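# Hang the ball-filled shallow basket on the stand's peg

## Task

Pick up the shallow basket by its cord handle and hang that handle on the peg of the stand. It only counts if every ball is still inside the basket at the end.

## Robot and tools

Robot: two arms, left_arm and right_arm, each with a parallel gripper. In the scene frame the origin sits at table height midway between the nominal bases, +z points up, +x points out over the table, and left_arm is on the +y side (arm names do not match image sides). Calibrated bases: left_arm at (-0.002, +0.246, +0.012) m, right_arm at (+0.026, -0.339, +0.021) m, both turned only slightly about z. A two-camera stand is fixed behind the arms.

Frames: hand positions, orientations, velocities and Hand targets for an arm are given in that arm's own base frame. Fixed cameras and the table use the scene frame. Every offset you send is measured along the axes of that arm's current Hand target. On the gripper, the fingers point along its +z and open and close along its y; end_effector_position is the point between the pads, roughly 1 cm behind the tips.

Row layout (shared by execute_actions and move): 14 numbers, each in [-1, 1], always for both arms: dx, dy, dz, rx, ry, rz, opening for left_arm, then the same seven for right_arm. dx to rz are an offset from the Hand target as it stood when the action or move began, not a pose; 1.0 equals 0.6 m or 180 degrees, and rx, ry, rz form one rotation vector. Sending the same offset again moves the arm further. Six zeros re-request the current Hand target. opening is absolute: +1 fully open (0.094 m), -1 closed. A 0 in the opening slot is a real command, so to keep a gripper as it is, resend its current value.

execute_actions: actions is a list of actions; each action is a table of up to 15 rows, one per 1/30 s step, and a shorter table repeats its last row to fill 15 steps. All rows in one action count from that action's starting Hand target. cameras picks images by name; ["all"] for all, [] for none; with an empty actions list images come by default, and the call also reveals the scene number and fields normally omitted.

move: target is one 14-number row or a list of up to 15 rows, every row offset from the same starting Hand targets. The gripper travels in straight lines, turning the short way. speed: m/s, 0.002 to 2.9, default 0.25 (turning up to twice that in rad/s); one value or one per target. blend: corner rounding in m for lists; 0 means stop at each point. opening_speed: rate of opening change on the -1..1 scale per second, at least 0.2; use it to close gently. grip_force: newtons per finger pad, 10 to 50, one value or one per arm; it persists, and low forces close slowly. blocking=false returns after about 0.5 s while motion continues. The whole move is capped at 10 s. The result adds a move: line such as done, off_target, moving, held or fault, plus limits=paced (pose clipped) or limits=held (steps withheld). Paths do not avoid obstacles or the other arm; grippers lag and overshoot more when fast or when the arm is near straight.

wait: seconds from 0 to 10; arms keep their last command and a running move continues. stop: brakes the current move, needing some distance. zoom_image: camera is one of cam_high, cam_low, cam_left_wrist, cam_right_wrist; region [x0, y0, x1, y1] in image pixels, at most 504 by 504, from the latest images. finished_scene: scene is the current scene number (1 to 3); irreversible, and the basket must stay hung without help.

Reading results: end_effector_position (m) and end_effector_quat_wxyz per arm; Hand target is the last commanded pose after clipping, and the base for the next offsets; Tool commands lists current gripper commands. grip_measured uses the opening scale and reads a bit wide when empty and slightly narrow on a squeezed part; the last Joint positions entry is the opening in metres. Joint velocities may read within noise. Joint torques include gravity and carry offsets; readings 1 to 3 wrap at ±28 N m. Arms often rest a few cm short of the commanded pose; waiting does not fix that, but a fresh command or adding the missing distance does. Orientation commands are clipped to 40 degrees from the measured one each step. Joint ranges (rad): waist -2.618 to 3.054, shoulder 0 to 3.142, elbow 0 to 3.142 (straight at 2.901), wrist pitch -1.571 to 1.571, wrist yaw -1.571 to 1.571, wrist roll -2.094 to 2.094.

Cameras: cam_high, cam_low, cam_left_wrist, cam_right_wrist, each 672x504, with calibration supplied; wrist images may lag while moving, and fixed cameras may be a couple of degrees and millimetres off.

Avoid: dropping the basket or spilling balls, releasing anything still moving, letting items leave the table, fast impacts, and hard pressing. A blocked arm keeps pushing; relieve it by commanding a target back past the gripper. Never let the grippers, wrists or wrist cameras touch each other, and never close one gripper on the other's fingers. Do not route paths close to an arm's own base. Loose objects may be nudged unexpectedly. Long holding, stretched poses or pushing at unreachable targets heat motors: MOTOR HOT appears at 75 °C, an OVER-TEMPERATURE FAULT at 90 °C folds that arm out of use, and at 100 °C it collapses. Strain on the wrist camera cables also harms the outcome.

Each tool is called as name(argument=value, ...), one argument or row to a line, values as JSON.

## Session

execute_actions(
  actions=[],
)

zoom_image(
  camera="cam_low",
  region=[270, 20, 606, 272],
)

zoom_image(
  camera="cam_high",
  region=[210, 180, 470, 375],
)

Scene clock: 0.00 s.
left_arm: end_effector_position=(+0.3926, +0.0366, +0.0943) grip_measured=+1.000 end_effector_quat_wxyz=(+0.584, -0.095, +0.804, +0.059) | right_arm: end_effector_position=(+0.4005, -0.0486, +0.1237) grip_measured=+1.000 end_effector_quat_wxyz=(+0.620, +0.127, +0.773, -0.046)
Joint positions: left_arm=[-0.007 1.566 0.342 0.901 -0.214 -0.088 0.094] | right_arm=[-0.035 1.532 0.367 0.931 0.198 0.135 0.094]
Joint velocities: within noise
Joint torques (N m): no reading
Heat: left arm: 30 °C; right arm: 30 °C.
Hand target: left_arm +0.3961, +0.0368, +0.1039; +0.596, -0.097, +0.795, +0.058 | right_arm +0.4033, -0.0489, +0.1338; +0.631, +0.128, +0.763, -0.046
Tool commands: left_gripper/opening=+1.0 right_gripper/opening=+1.0
camera_calibration:
cam_left_wrist: T_world_to_cam=[[0.155328, -0.984093, -0.0862264, -0.0144853], [-0.833697, -0.0837634, -0.545833, 0.389291], [0.529927, 0.15667, -0.833446, -0.0317], [0, 0, 0, 1]] pos_world=[0.343599, 0.0233199, 0.184819]
cam_right_wrist: T_world_to_cam=[[-0.328621, -0.924705, -0.192169, 0.109837], [-0.722932, 0.377212, -0.578861, 0.382418], [0.607764, -0.0513002, -0.792459, -0.0479178], [0, 0, 0, 1]] pos_world=[0.34168, -0.0451437, 0.204501]

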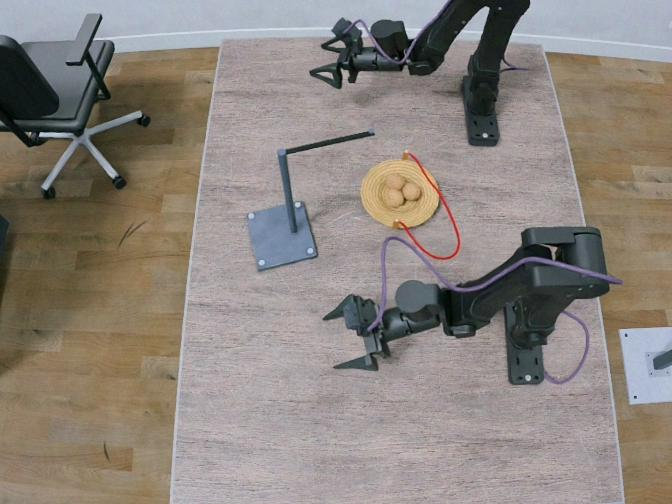

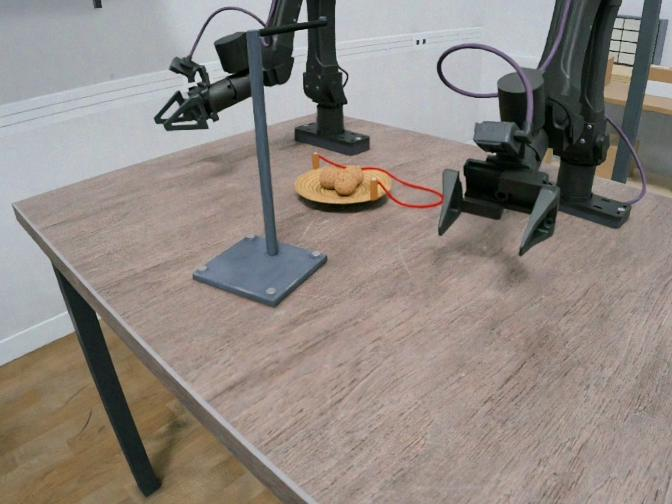

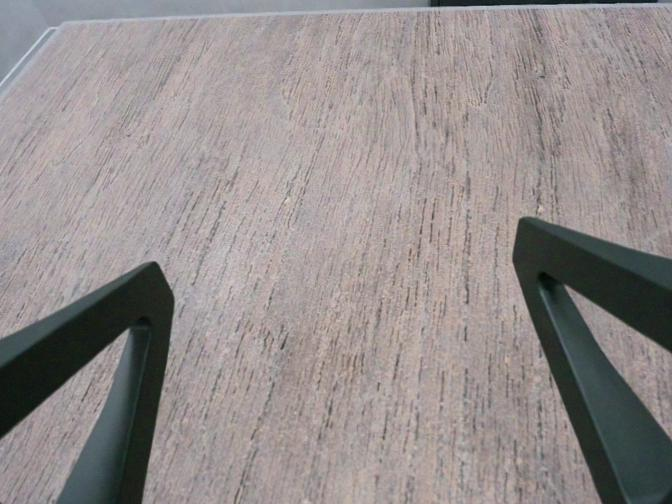

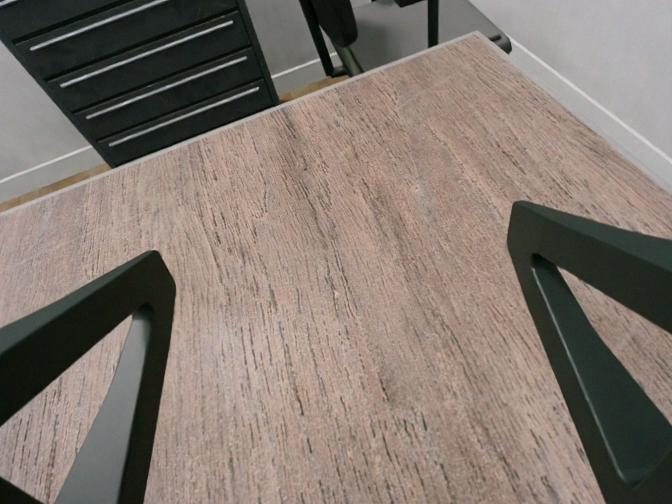

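Scaled by 1.500.

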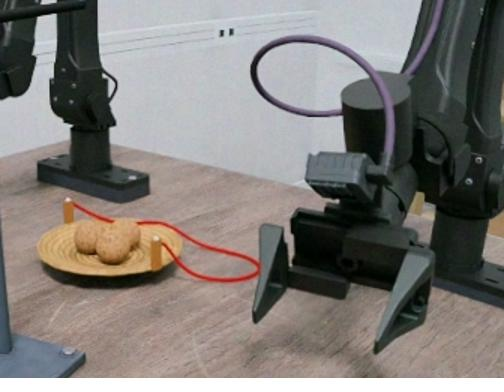

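Scaled by 1.938.

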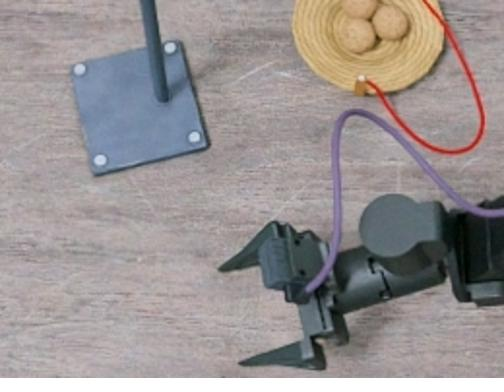

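move(
  target=[0.0565,-0.363,-0.551,0.357,0.2937,0.4869,-0.1,0,0,0,0,0,0,1],
  cameras=["all"],
)

zoom_image(
  camera="cam_low",
  region=[270, 120, 470, 240],
)

Scene clock: 6.03 s.
left_arm: end_effector_position=(+0.1251, -0.2406, +0.1651) grip_measured=-0.097 end_effector_quat_wxyz=(-0.004, +0.703, +0.711, +0.006) | right_arm: end_effector_position=(+0.4005, -0.0486, +0.1237) grip_measured=+1.000 end_effector_quat_wxyz=(+0.620, +0.127, +0.773, -0.046)
Joint positions: left_arm=[-1.101 1.588 1.479 -1.475 -0.009 0.459 0.042] | right_arm=[-0.035 1.532 0.367 0.931 0.198 0.135 0.094]
Joint torques (N m): left_arm=[-0.18 -5.98 8.31 0.34 0.09 0.1] | right_arm=[0.02 -7.54 5.48 1.89 0.02 -0.1]
Heat: left arm: 30 °C; right arm: 31 °C.
Hand target: left_arm +0.1258, -0.2469, +0.1699; +0.000, +0.707, +0.707, +0.000 | right_arm +0.4033, -0.0489, +0.1338; +0.631, +0.128, +0.763, -0.046
Off the commanded pose: left_arm 0.008 m, 1 deg | right_arm 0.010 m, 2 deg.
move: done
camera_calibration:
cam_left_wrist: T_world_to_cam=[[-0.993808, 0.106837, 0.030532, 0.147308], [0.10189, 0.76661, 0.633978, 0.0745045], [0.0443259, 0.633163, -0.772748, 0.377855], [0, 0, 0, 1]] pos_world=[0.122056, -0.312097, 0.240255]
cam_right_wrist: T_world_to_cam=[[-0.328621, -0.924705, -0.192169, 0.109837], [-0.722932, 0.377212, -0.578861, 0.382418], [0.607764, -0.0513002, -0.792459, -0.0479178], [0, 0, 0, 1]] pos_world=[0.34168, -0.0451437, 0.204501]

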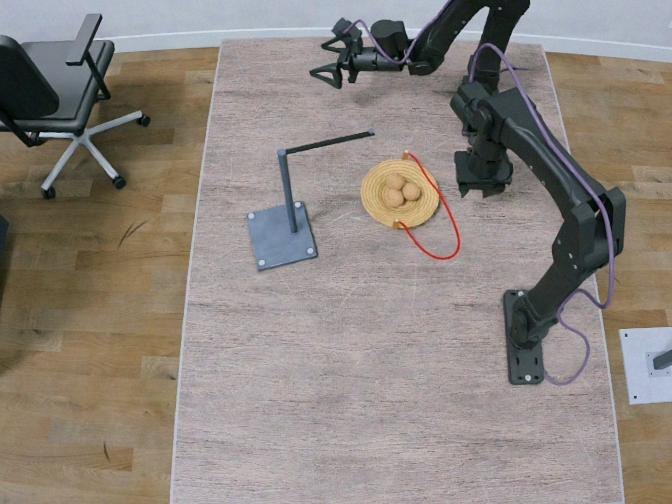

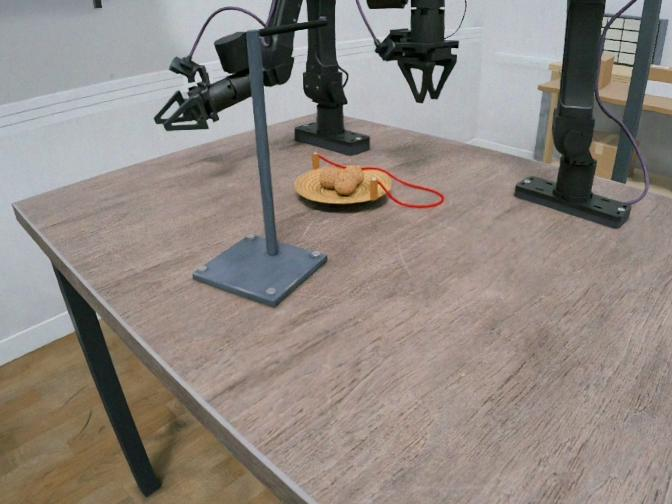

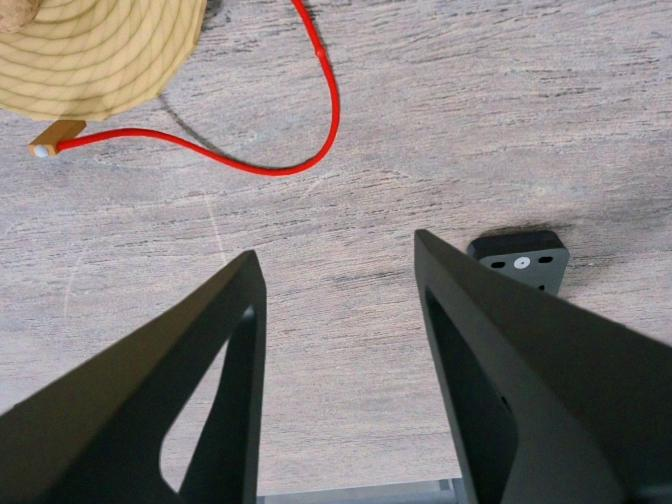

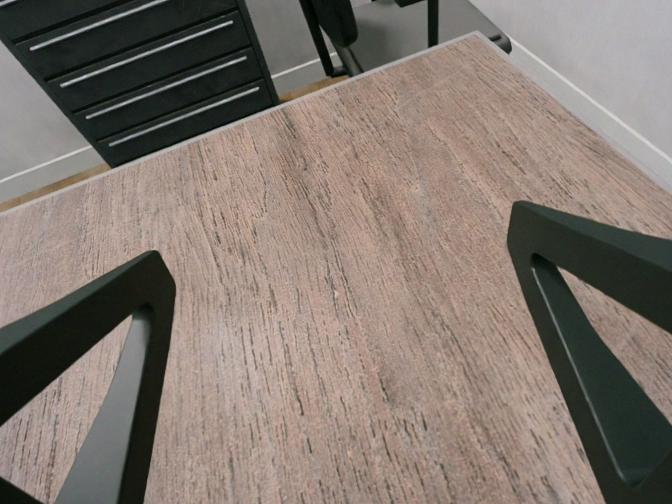

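Scaled by 2.520.

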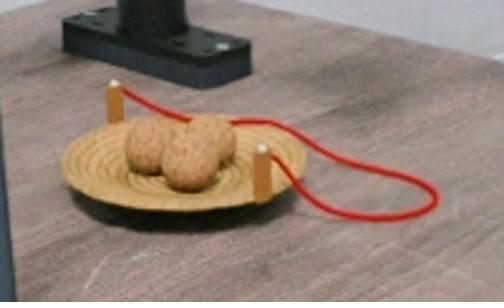

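move(
  target=[0.019,-0.004,0.263,0,0,0,-0.1,0,0,0,0,0,0,1],
  cameras=["cam_high","cam_low","cam_left_wrist"],
  speed=0.12,
)

zoom_image(
  camera="cam_low",
  region=[350, 130, 470, 220],
)

Scene clock: 8.97 s.
left_arm: end_effector_position=(+0.1230, -0.2347, +0.0165) grip_measured=-0.097 end_effector_quat_wxyz=(+0.002, +0.706, +0.708, +0.004) | right_arm: end_effector_position=(+0.4005, -0.0486, +0.1237) grip_measured=+1.000 end_effector_quat_wxyz=(+0.620, +0.127, +0.773, -0.046)
Joint positions: left_arm=[-1.098 1.648 0.935 -0.857 -0.009 0.47 0.042] | right_arm=[-0.035 1.532 0.367 0.931 0.198 0.135 0.094]
Joint torques (N m): left_arm=[0.44 -6.15 4.38 0.63 0.09 0.09] | right_arm=[0.05 -7.86 5.83 1.84 -0.04 -0.08]
Heat: left arm: 30 °C; right arm: 31 °C.
Hand target: left_arm +0.1233, -0.2353, +0.0121; +0.000, +0.707, +0.707, +0.000 | right_arm +0.4033, -0.0489, +0.1338; +0.631, +0.128, +0.763, -0.046
Off the commanded pose: left_arm 0.004 m, 1 deg | right_arm 0.010 m, 2 deg.
move: done
camera_calibration:
cam_left_wrist: T_world_to_cam=[[-0.993122, 0.114709, 0.0234741, 0.15106], [0.104127, 0.773587, 0.625076, 0.165838], [0.0535427, 0.623221, -0.780211, 0.25608], [0, 0, 0, 1]] pos_world=[0.119042, -0.305213, 0.0925895]
Images, in order (width x height): cam_high 672x504, cam_low 672x504, cam_left_wrist 672x504.

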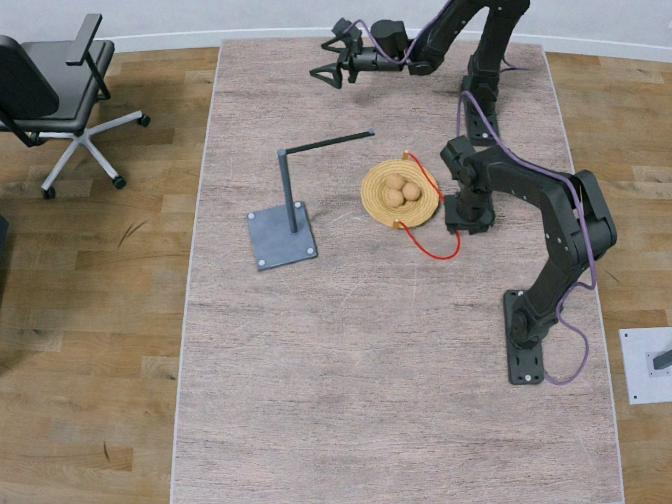

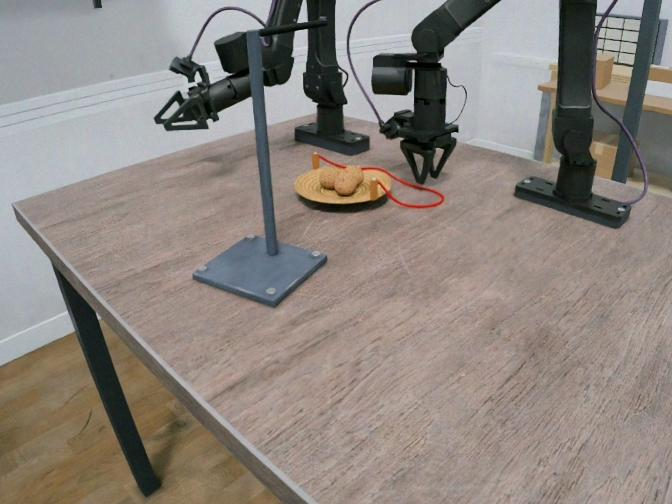

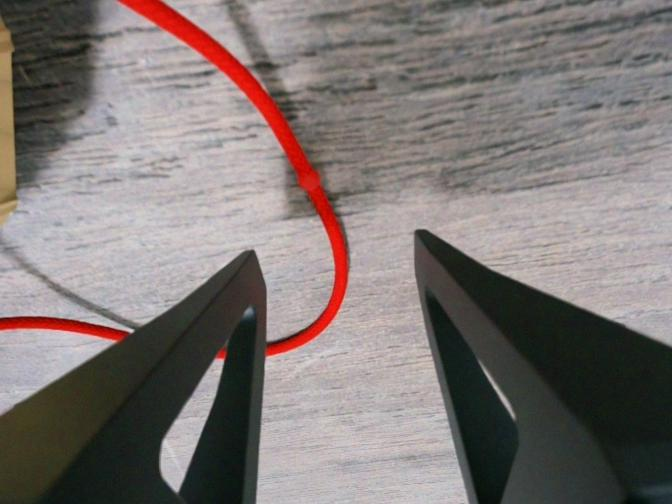

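Scaled by 4.200.

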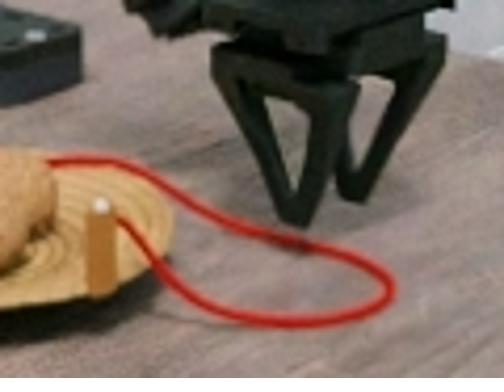

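move(
  target=[0,0,0.0305,0,0,0,-0.1,0,0,0,0,0,0,1],
  cameras=["cam_low","cam_left_wrist"],
  speed=0.025,
)

zoom_image(
  camera="cam_low",
  region=[390, 150, 460, 220],
)

Scene clock: 10.73 s.
left_arm: end_effector_position=(+0.1237, -0.2359, -0.0007) grip_measured=-0.097 end_effector_quat_wxyz=(+0.004, +0.706, +0.708, +0.003) | right_arm: end_effector_position=(+0.4005, -0.0486, +0.1237) grip_measured=+1.000 end_effector_quat_wxyz=(+0.620, +0.127, +0.773, -0.046)
Joint positions: left_arm=[-1.098 1.683 0.896 -0.778 -0.009 0.47 0.042] | right_arm=[-0.035 1.532 0.367 0.931 0.198 0.135 0.094]
Joint torques (N m): left_arm=[0.44 -6.09 4.01 0.6 0.09 0.09] | right_arm=[0.13 -7.64 5.78 1.85 0.06 -0.06]
Heat: left arm: 30 °C; right arm: 31 °C.
Hand target: left_arm +0.1234, -0.2354, -0.0061; +0.000, +0.707, +0.707, +0.000 | right_arm +0.4033, -0.0489, +0.1338; +0.631, +0.128, +0.763, -0.046
Off the commanded pose: left_arm 0.006 m, 1 deg | right_arm 0.010 m, 2 deg.
move: done
camera_calibration:
cam_left_wrist: T_world_to_cam=[[-0.993123, 0.115193, 0.0209163, 0.152298], [0.103121, 0.77608, 0.622146, 0.178154], [0.0554341, 0.620024, -0.782622, 0.242422], [0, 0, 0, 1]] pos_world=[0.119441, -0.306113, 0.0757013]
Images, in order (width x height): cam_low 672x504, cam_left_wrist 672x504.

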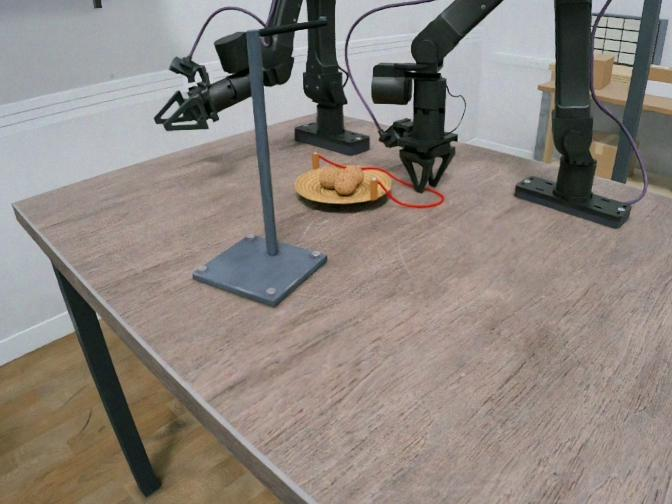

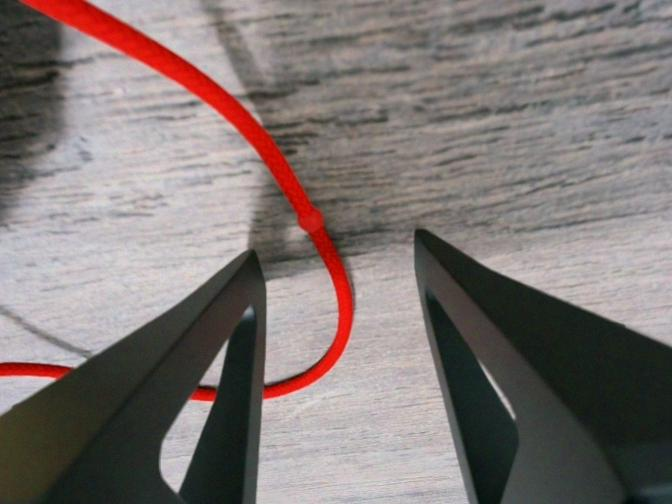

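Scaled by 7.200.

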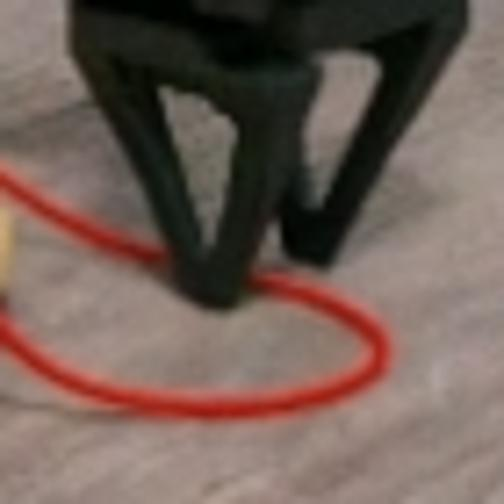

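move(
  target=[0.005,0.002,0.004,0,0,0,-0.1,0,0,0,0,0,0,1],
  speed=0.02,
)

move(
  target=[0,0,0,0,0,0,-1,0,0,0,0,0,0,1],
  cameras=["cam_low","cam_left_wrist"],
  opening_speed=0.5,
)

zoom_image(
  camera="cam_low",
  region=[390, 150, 460, 220],
)

Scene clock: 11.70 s.
left_arm: end_effector_position=(+0.1250, -0.2349, -0.0019) grip_measured=-0.098 end_effector_quat_wxyz=(+0.004, +0.706, +0.708, +0.001) | right_arm: end_effector_position=(+0.4005, -0.0486, +0.1237) grip_measured=+1.000 end_effector_quat_wxyz=(+0.620, +0.127, +0.773, -0.046)
Joint positions: left_arm=[-1.089 1.683 0.891 -0.771 -0.005 0.479 0.042] | right_arm=[-0.035 1.532 0.367 0.931 0.198 0.135 0.094]
Joint torques (N m): left_arm=[0.44 -6.24 3.33 0.68 0.04 0.11] | right_arm=[0.12 -7.9 5.5 1.82 0.04 -0.08]
Heat: left arm: 30 °C; right arm: 31 °C.
Hand target: left_arm +0.1245, -0.2324, -0.0085; +0.000, +0.707, +0.707, +0.000 | right_arm +0.4033, -0.0489, +0.1338; +0.631, +0.128, +0.763, -0.046
Off the commanded pose: left_arm 0.007 m, 1 deg | right_arm 0.010 m, 2 deg.
move: done

Scene clock: 13.70 s.
left_arm: end_effector_position=(+0.1243, -0.2355, -0.0019) grip_measured=-0.920 end_effector_quat_wxyz=(+0.004, +0.706, +0.708, -0.001) | right_arm: end_effector_position=(+0.4005, -0.0486, +0.1237) grip_measured=+1.000 end_effector_quat_wxyz=(+0.620, +0.127, +0.773, -0.046)
Joint positions: left_arm=[-1.089 1.683 0.891 -0.77 0 0.48 0.004] | right_arm=[-0.035 1.532 0.367 0.931 0.198 0.135 0.094]
Joint torques (N m): left_arm=[0.43 -6.24 3.33 0.67 0 0.08] | right_arm=[0.06 -7.69 5.46 1.89 0.09 0]
Heat: left arm: 30 °C; right arm: 32 °C.
Hand target: left_arm +0.1245, -0.2324, -0.0085; +0.000, +0.707, +0.707, +0.000 | right_arm +0.4033, -0.0489, +0.1338; +0.631, +0.128, +0.763, -0.046
Off the commanded pose: left_arm 0.007 m, 1 deg | right_arm 0.010 m, 2 deg.
move: done
camera_calibration:
cam_left_wrist: T_world_to_cam=[[-0.992901, 0.115847, 0.0269637, 0.153123], [0.107751, 0.78005, 0.61637, 0.178918], [0.0503717, 0.6149, -0.786995, 0.240544], [0, 0, 0, 1]] pos_world=[0.120641, -0.305214, 0.0748985]
Images, in order (width x height): cam_low 672x504, cam_left_wrist 672x504.

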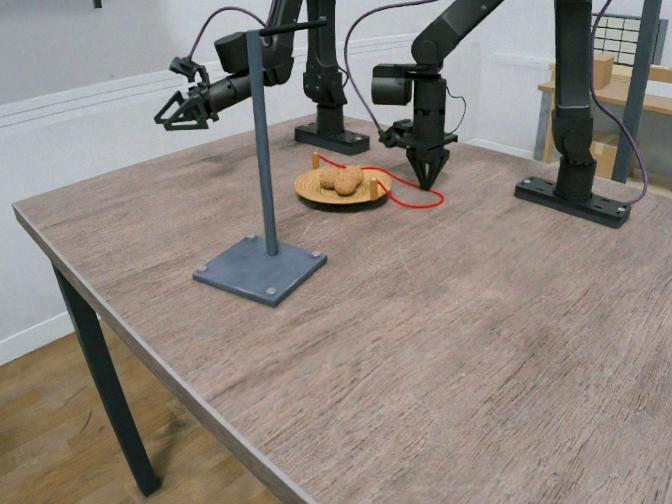

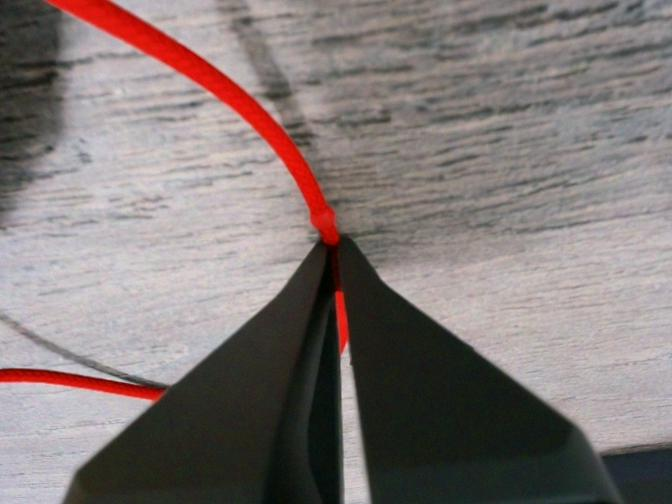

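Scaled by 7.200.

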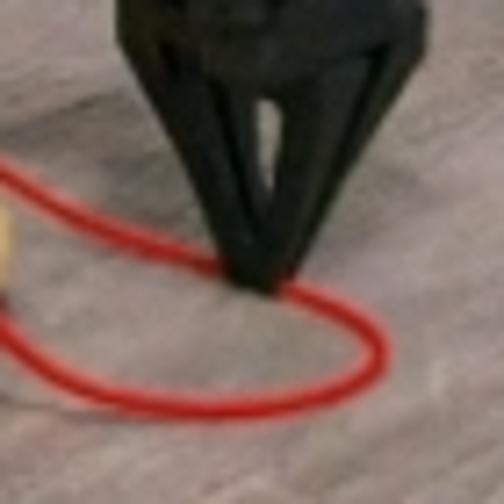

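move(
  target=[
    [0,0,-0.1,0,0,0,-1,0,0,0,0,0,0,1],
    [-0.175,0.219,-0.292,0,0,0,-1,0,0,0,0,0,0,1],
  ],
  cameras=["cam_high","cam_low","cam_left_wrist"],
  speed=0.12,
  blend=[0.02,0],
)

zoom_image(
  camera="cam_low",
  region=[270, 30, 470, 230],
)

Scene clock: 16.80 s.
left_arm: end_effector_position=(+0.2514, -0.3348, +0.1685) grip_measured=-0.923 end_effector_quat_wxyz=(+0.038, +0.705, +0.708, -0.005) | right_arm: end_effector_position=(+0.4005, -0.0486, +0.1237) grip_measured=+1.000 end_effector_quat_wxyz=(+0.620, +0.127, +0.773, -0.046)
Joint positions: left_arm=[-0.929 2.125 2.188 -1.557 0 0.637 0.004] | right_arm=[-0.035 1.532 0.367 0.931 0.198 0.135 0.094]
Joint torques (N m): left_arm=[0.38 -9.99 7.91 0.48 0 0.07] | right_arm=[0.1 -7.8 5.27 1.85 0.05 -0.03]
Heat: left arm: 30 °C; right arm: 32 °C.
Hand target: left_arm +0.2560, -0.3375, +0.1664; -0.001, +0.707, +0.707, +0.000 | right_arm +0.4033, -0.0489, +0.1338; +0.631, +0.128, +0.763, -0.046
Off the commanded pose: left_arm 0.006 m, 4 deg | right_arm 0.010 m, 2 deg.
joint sent to its limit (left arm) — joint 4 (wrist pitch), lower limit. The joint targets are off in orientation, not in position.
move: off_target (left_arm)
camera_calibration:
cam_left_wrist: T_world_to_cam=[[-0.993252, 0.11408, -0.0209058, 0.293762], [0.0811254, 0.812199, 0.577713, 0.161697], [0.082885, 0.572118, -0.815972, 0.411727], [0, 0, 0, 1]] pos_world=[0.244536, -0.400399, 0.248685]
Images, in order (width x height): cam_high 672x504, cam_low 672x504, cam_left_wrist 672x504.

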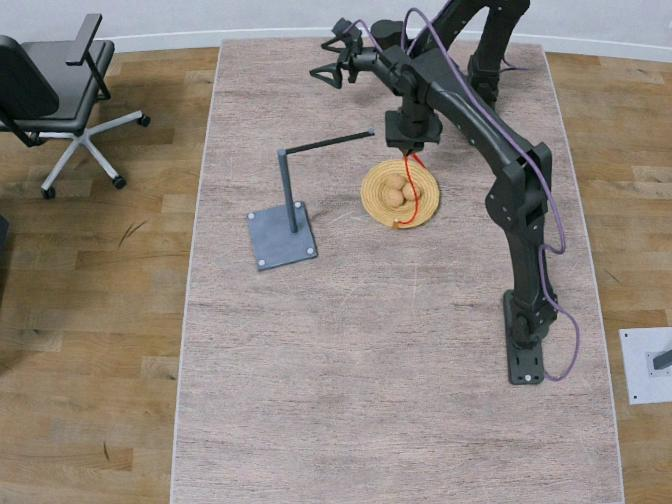

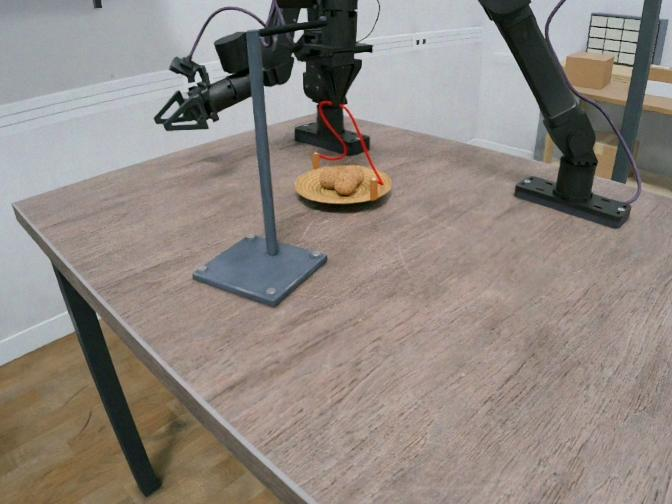

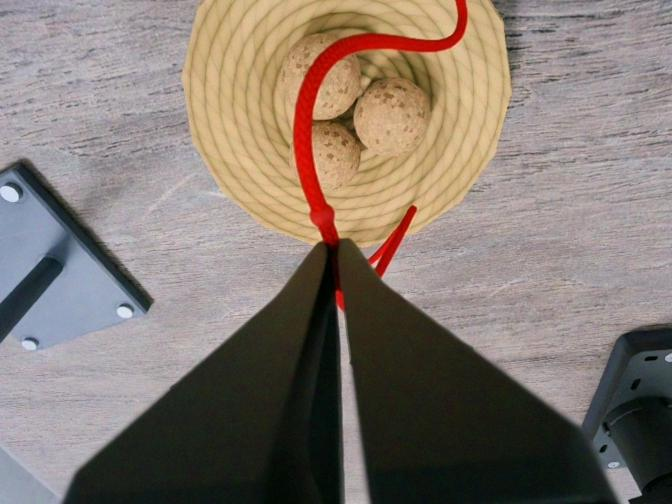

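Scaled by 2.520.

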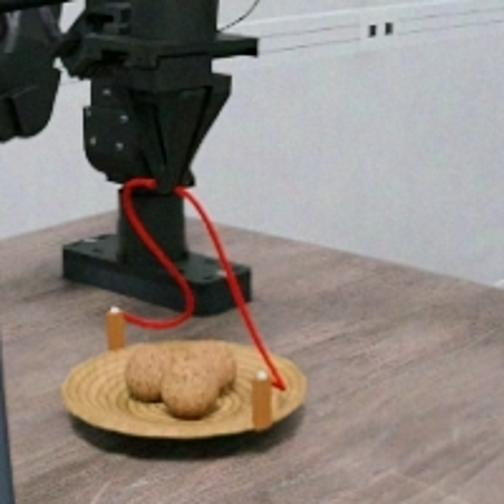

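move(
  target=[0.0,0.0,-0.223,-0.19,0,0,-1,0,0,0,0,0,0,1],
  cameras=["cam_high","cam_low","cam_left_wrist"],
  speed=0.06,
)

zoom_image(
  camera="cam_low",
  region=[230, 0, 430, 230],
)

zoom_image(
  camera="cam_high",
  region=[260, 60, 460, 260],
)

Scene clock: 22.30 s.
left_arm: end_effector_position=(+0.2569, -0.3426, +0.2630) grip_measured=-0.924 end_effector_quat_wxyz=(+0.203, +0.697, +0.657, +0.206) | right_arm: end_effector_position=(+0.4005, -0.0486, +0.1237) grip_measured=+1.000 end_effector_quat_wxyz=(+0.620, +0.127, +0.773, -0.046)
Joint positions: left_arm=[-1.141 2.027 2.307 -1.567 -0.52 0.565 0.004] | right_arm=[-0.035 1.532 0.367 0.931 0.198 0.135 0.094]
Joint torques (N m): left_arm=[-0.44 -16.43 8.21 0.95 -0.49 -0.11] | right_arm=[0.1 -7.79 5.31 1.84 -0.01 -0.03]
Heat: left arm: 32 °C; right arm: 32 °C.
Hand target: left_arm +0.2560, -0.3376, +0.3004; +0.208, +0.676, +0.676, +0.208 | right_arm +0.4033, -0.0489, +0.1338; +0.631, +0.128, +0.763, -0.046
Off the commanded pose: left_arm 0.038 m, 3 deg | right_arm 0.010 m, 2 deg.
joint read past its limit (left arm) — joint 4 (wrist pitch), lower limit.
joint sent to its limit (left arm) — joint 4 (wrist pitch), lower limit. The joint targets are off in orientation, not in position.
move: off_target (left_arm)
camera_calibration:
cam_left_wrist: T_world_to_cam=[[-0.83666, 0.17316, -0.51963, 0.413284], [-0.209341, 0.775588, 0.595517, 0.170333], [0.506138, 0.607025, -0.612654, 0.342591], [0, 0, 0, 1]] pos_world=[0.208038, -0.411634, 0.323208]
Images, in order (width x height): cam_high 672x504, cam_low 672x504, cam_left_wrist 672x504.

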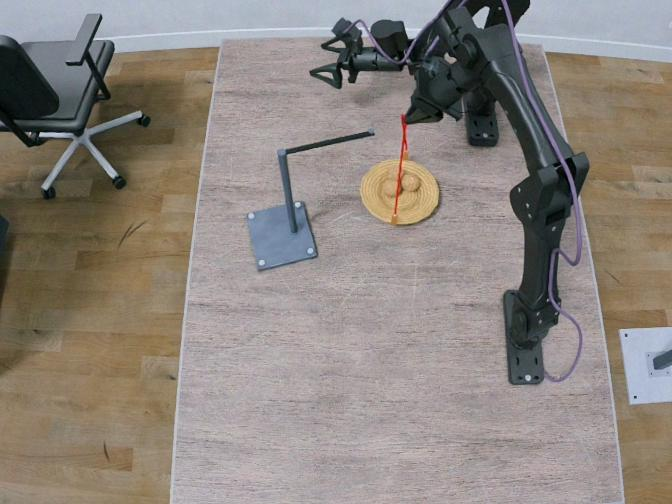

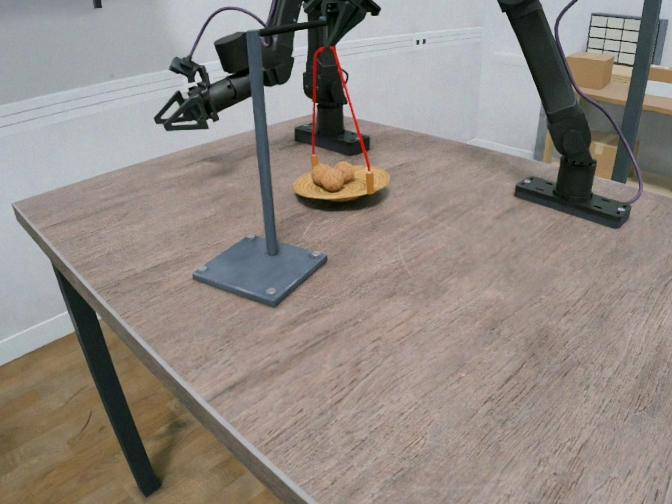

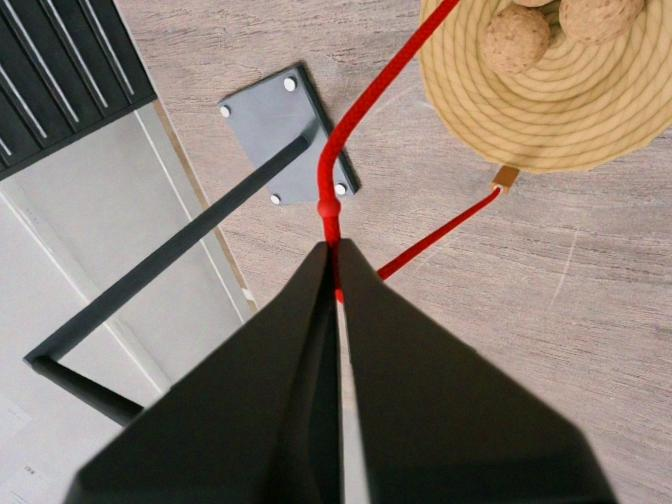

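Scaled by 2.191.

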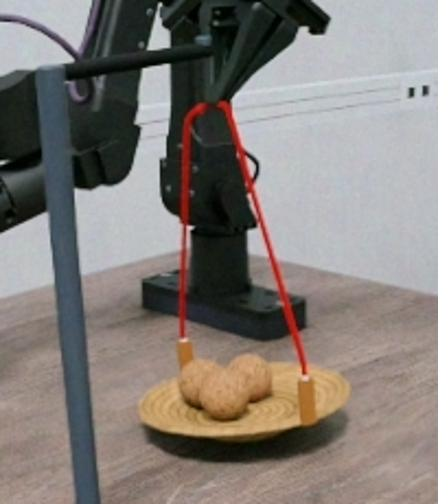

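Scaled by 2.520.

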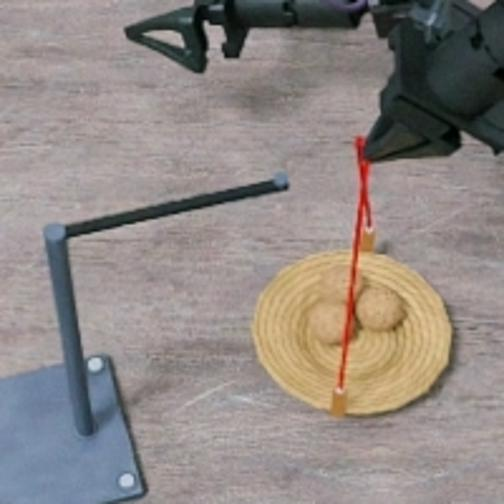

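move(
  target=[0,0.028,-0.0413,0,0,0,-1,0,0,0,0,0,0,1],
  cameras=["cam_high","cam_low","cam_left_wrist"],
  speed=0.04,
)

zoom_image(
  camera="cam_low",
  region=[230, 0, 430, 230],
)

zoom_image(
  camera="cam_high",
  region=[260, 60, 460, 260],
)

Scene clock: 24.20 s.
left_arm: end_effector_position=(+0.2579, -0.3444, +0.2897) grip_measured=-0.924 end_effector_quat_wxyz=(+0.238, +0.694, +0.650, +0.198) | right_arm: end_effector_position=(+0.4005, -0.0486, +0.1237) grip_measured=+1.000 end_effector_quat_wxyz=(+0.620, +0.127, +0.773, -0.046)
Joint positions: left_arm=[-1.142 2.012 2.378 -1.573 -0.525 0.594 0.004] | right_arm=[-0.035 1.532 0.367 0.931 0.198 0.135 0.094]
Joint torques (N m): left_arm=[-0.59 -16.43 8.24 1.14 -0.54 0.04] | right_arm=[0.24 -7.71 5.35 1.86 0.06 -0.03]
Heat: left arm: 33 °C; right arm: 32 °C.
Hand target: left_arm +0.2559, -0.3376, +0.3304; +0.208, +0.676, +0.676, +0.208 | right_arm +0.4033, -0.0489, +0.1338; +0.631, +0.128, +0.763, -0.046
Off the commanded pose: left_arm 0.041 m, 5 deg | right_arm 0.010 m, 2 deg.
joint read past its limit (left arm) — joint 4 (wrist pitch), lower limit.
joint sent to its limit (left arm) — joint 4 (wrist pitch), lower limit. The joint targets are off in orientation, not in position.
move: off_target (left_arm)
camera_calibration:
cam_left_wrist: T_world_to_cam=[[-0.81134, 0.162205, -0.561619, 0.430121], [-0.213207, 0.812445, 0.542656, 0.185057], [0.544306, 0.56002, -0.624587, 0.336921], [0, 0, 0, 1]] pos_world=[0.205042, -0.408799, 0.351578]
Images, in order (width x height): cam_high 672x504, cam_low 672x504, cam_left_wrist 672x504.

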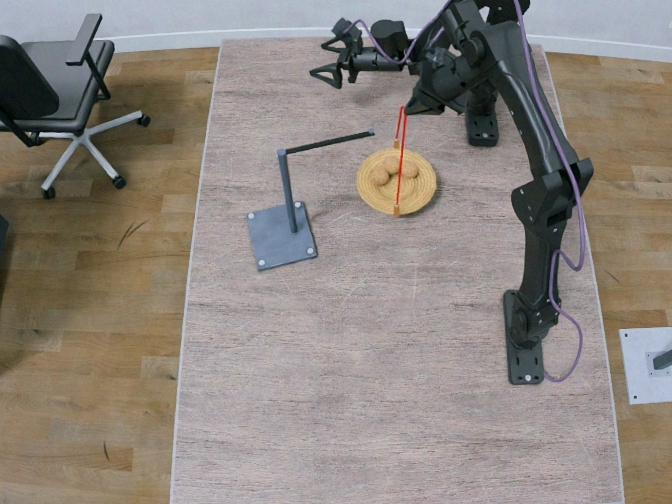

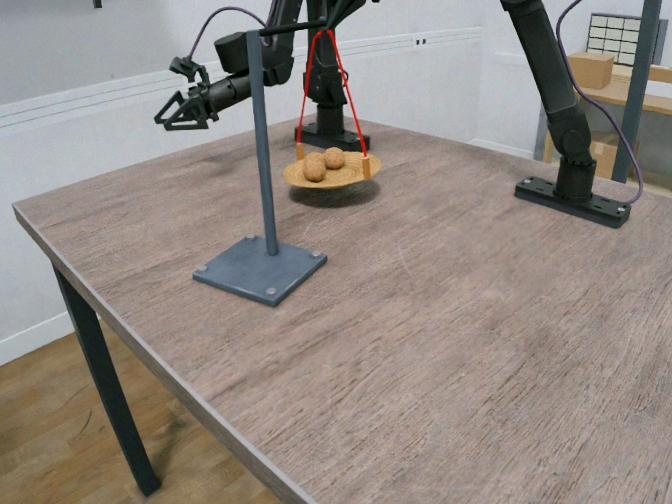

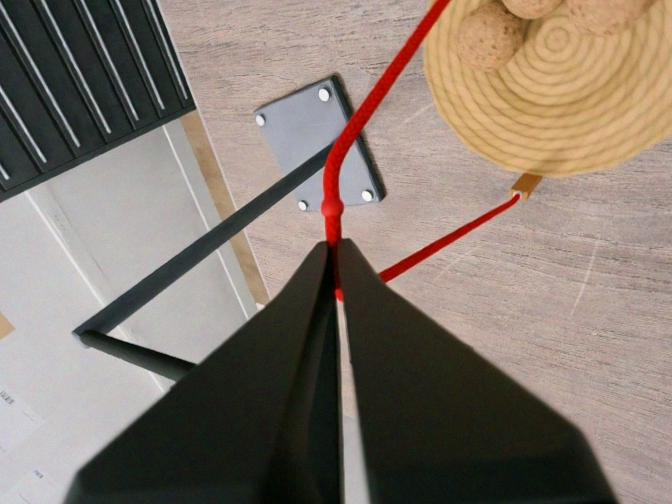

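Scaled by 2.191.

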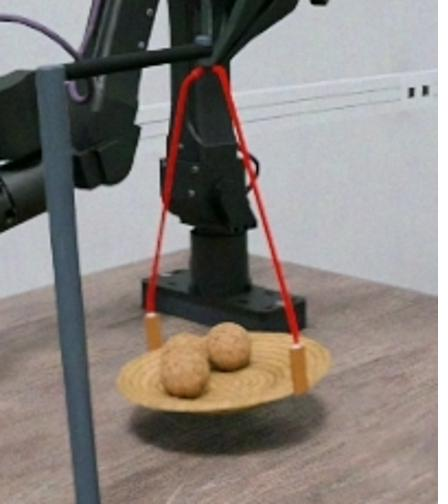

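Scaled by 2.520.

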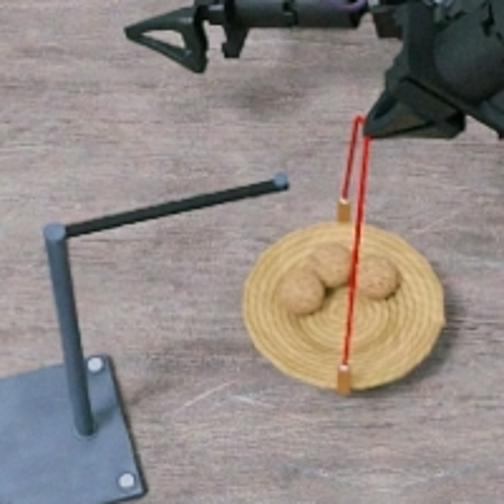

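move(
  target=[0.042,0.0656,-0.0965,0,0,0,-1,0,0,0,0,0,0,1],
  cameras=["cam_high","cam_low","cam_left_wrist"],
  speed=0.05,
)

zoom_image(
  camera="cam_low",
  region=[230, 0, 430, 230],
)

zoom_image(
  camera="cam_high",
  region=[260, 60, 460, 260],
)

Scene clock: 27.67 s.
left_arm: end_effector_position=(+0.2563, -0.3262, +0.3642) grip_measured=-0.924 end_effector_quat_wxyz=(+0.322, +0.692, +0.615, +0.198) | right_arm: end_effector_position=(+0.4005, -0.0486, +0.1237) grip_measured=+1.000 end_effector_quat_wxyz=(+0.620, +0.127, +0.773, -0.046)
Joint positions: left_arm=[-1.137 1.921 2.506 -1.579 -0.552 0.718 0.004] | right_arm=[-0.035 1.532 0.367 0.931 0.198 0.135 0.094]
Joint torques (N m): left_arm=[0.31 -14.19 7.41 1.53 -0.48 0.01] | right_arm=[0.24 -7.72 5.26 1.88 -0.01 -0.07]
Heat: left arm: 34 °C; right arm: 32 °C.
Hand target: left_arm +0.2560, -0.3124, +0.4004; +0.208, +0.676, +0.676, +0.208 | right_arm +0.4033, -0.0489, +0.1338; +0.631, +0.128, +0.763, -0.046
Off the commanded pose: left_arm 0.039 m, 15 deg | right_arm 0.010 m, 2 deg.
joint read past its limit (left arm) — joint 4 (wrist pitch), lower limit.
joint sent to its limit (left arm) — joint 4 (wrist pitch), lower limit. The joint targets are off in orientation, not in position.
move: off_target (left_arm)
camera_calibration:
cam_left_wrist: T_world_to_cam=[[-0.71998, 0.157104, -0.675978, 0.484262], [-0.208788, 0.879879, 0.426872, 0.192515], [0.661843, 0.448476, -0.600694, 0.29895], [0, 0, 0, 1]] pos_world=[0.190996, -0.379542, 0.424749]
Images, in order (width x height): cam_high 672x504, cam_low 672x504, cam_left_wrist 672x504.

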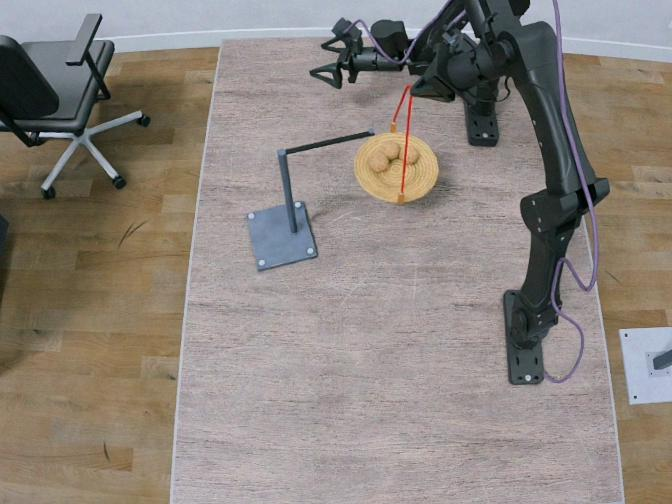

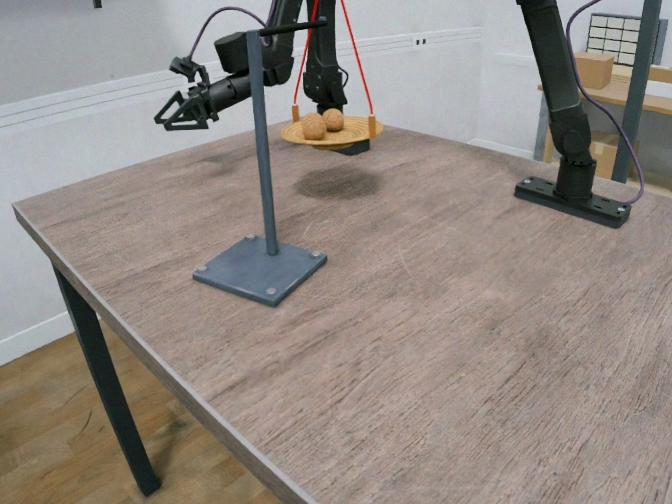

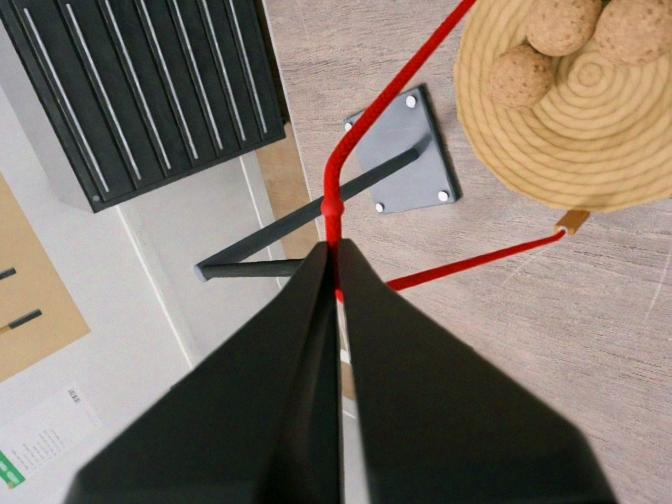

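Scaled by 2.191.

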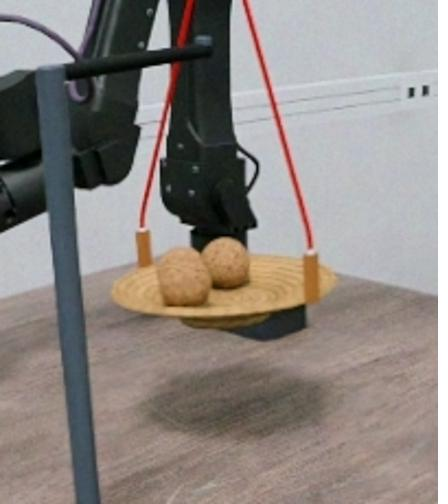

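Scaled by 2.520.

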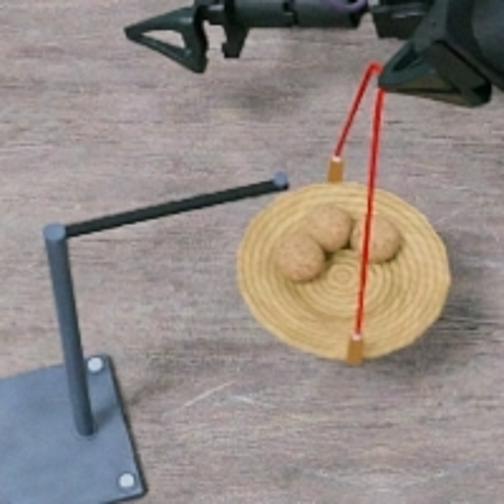

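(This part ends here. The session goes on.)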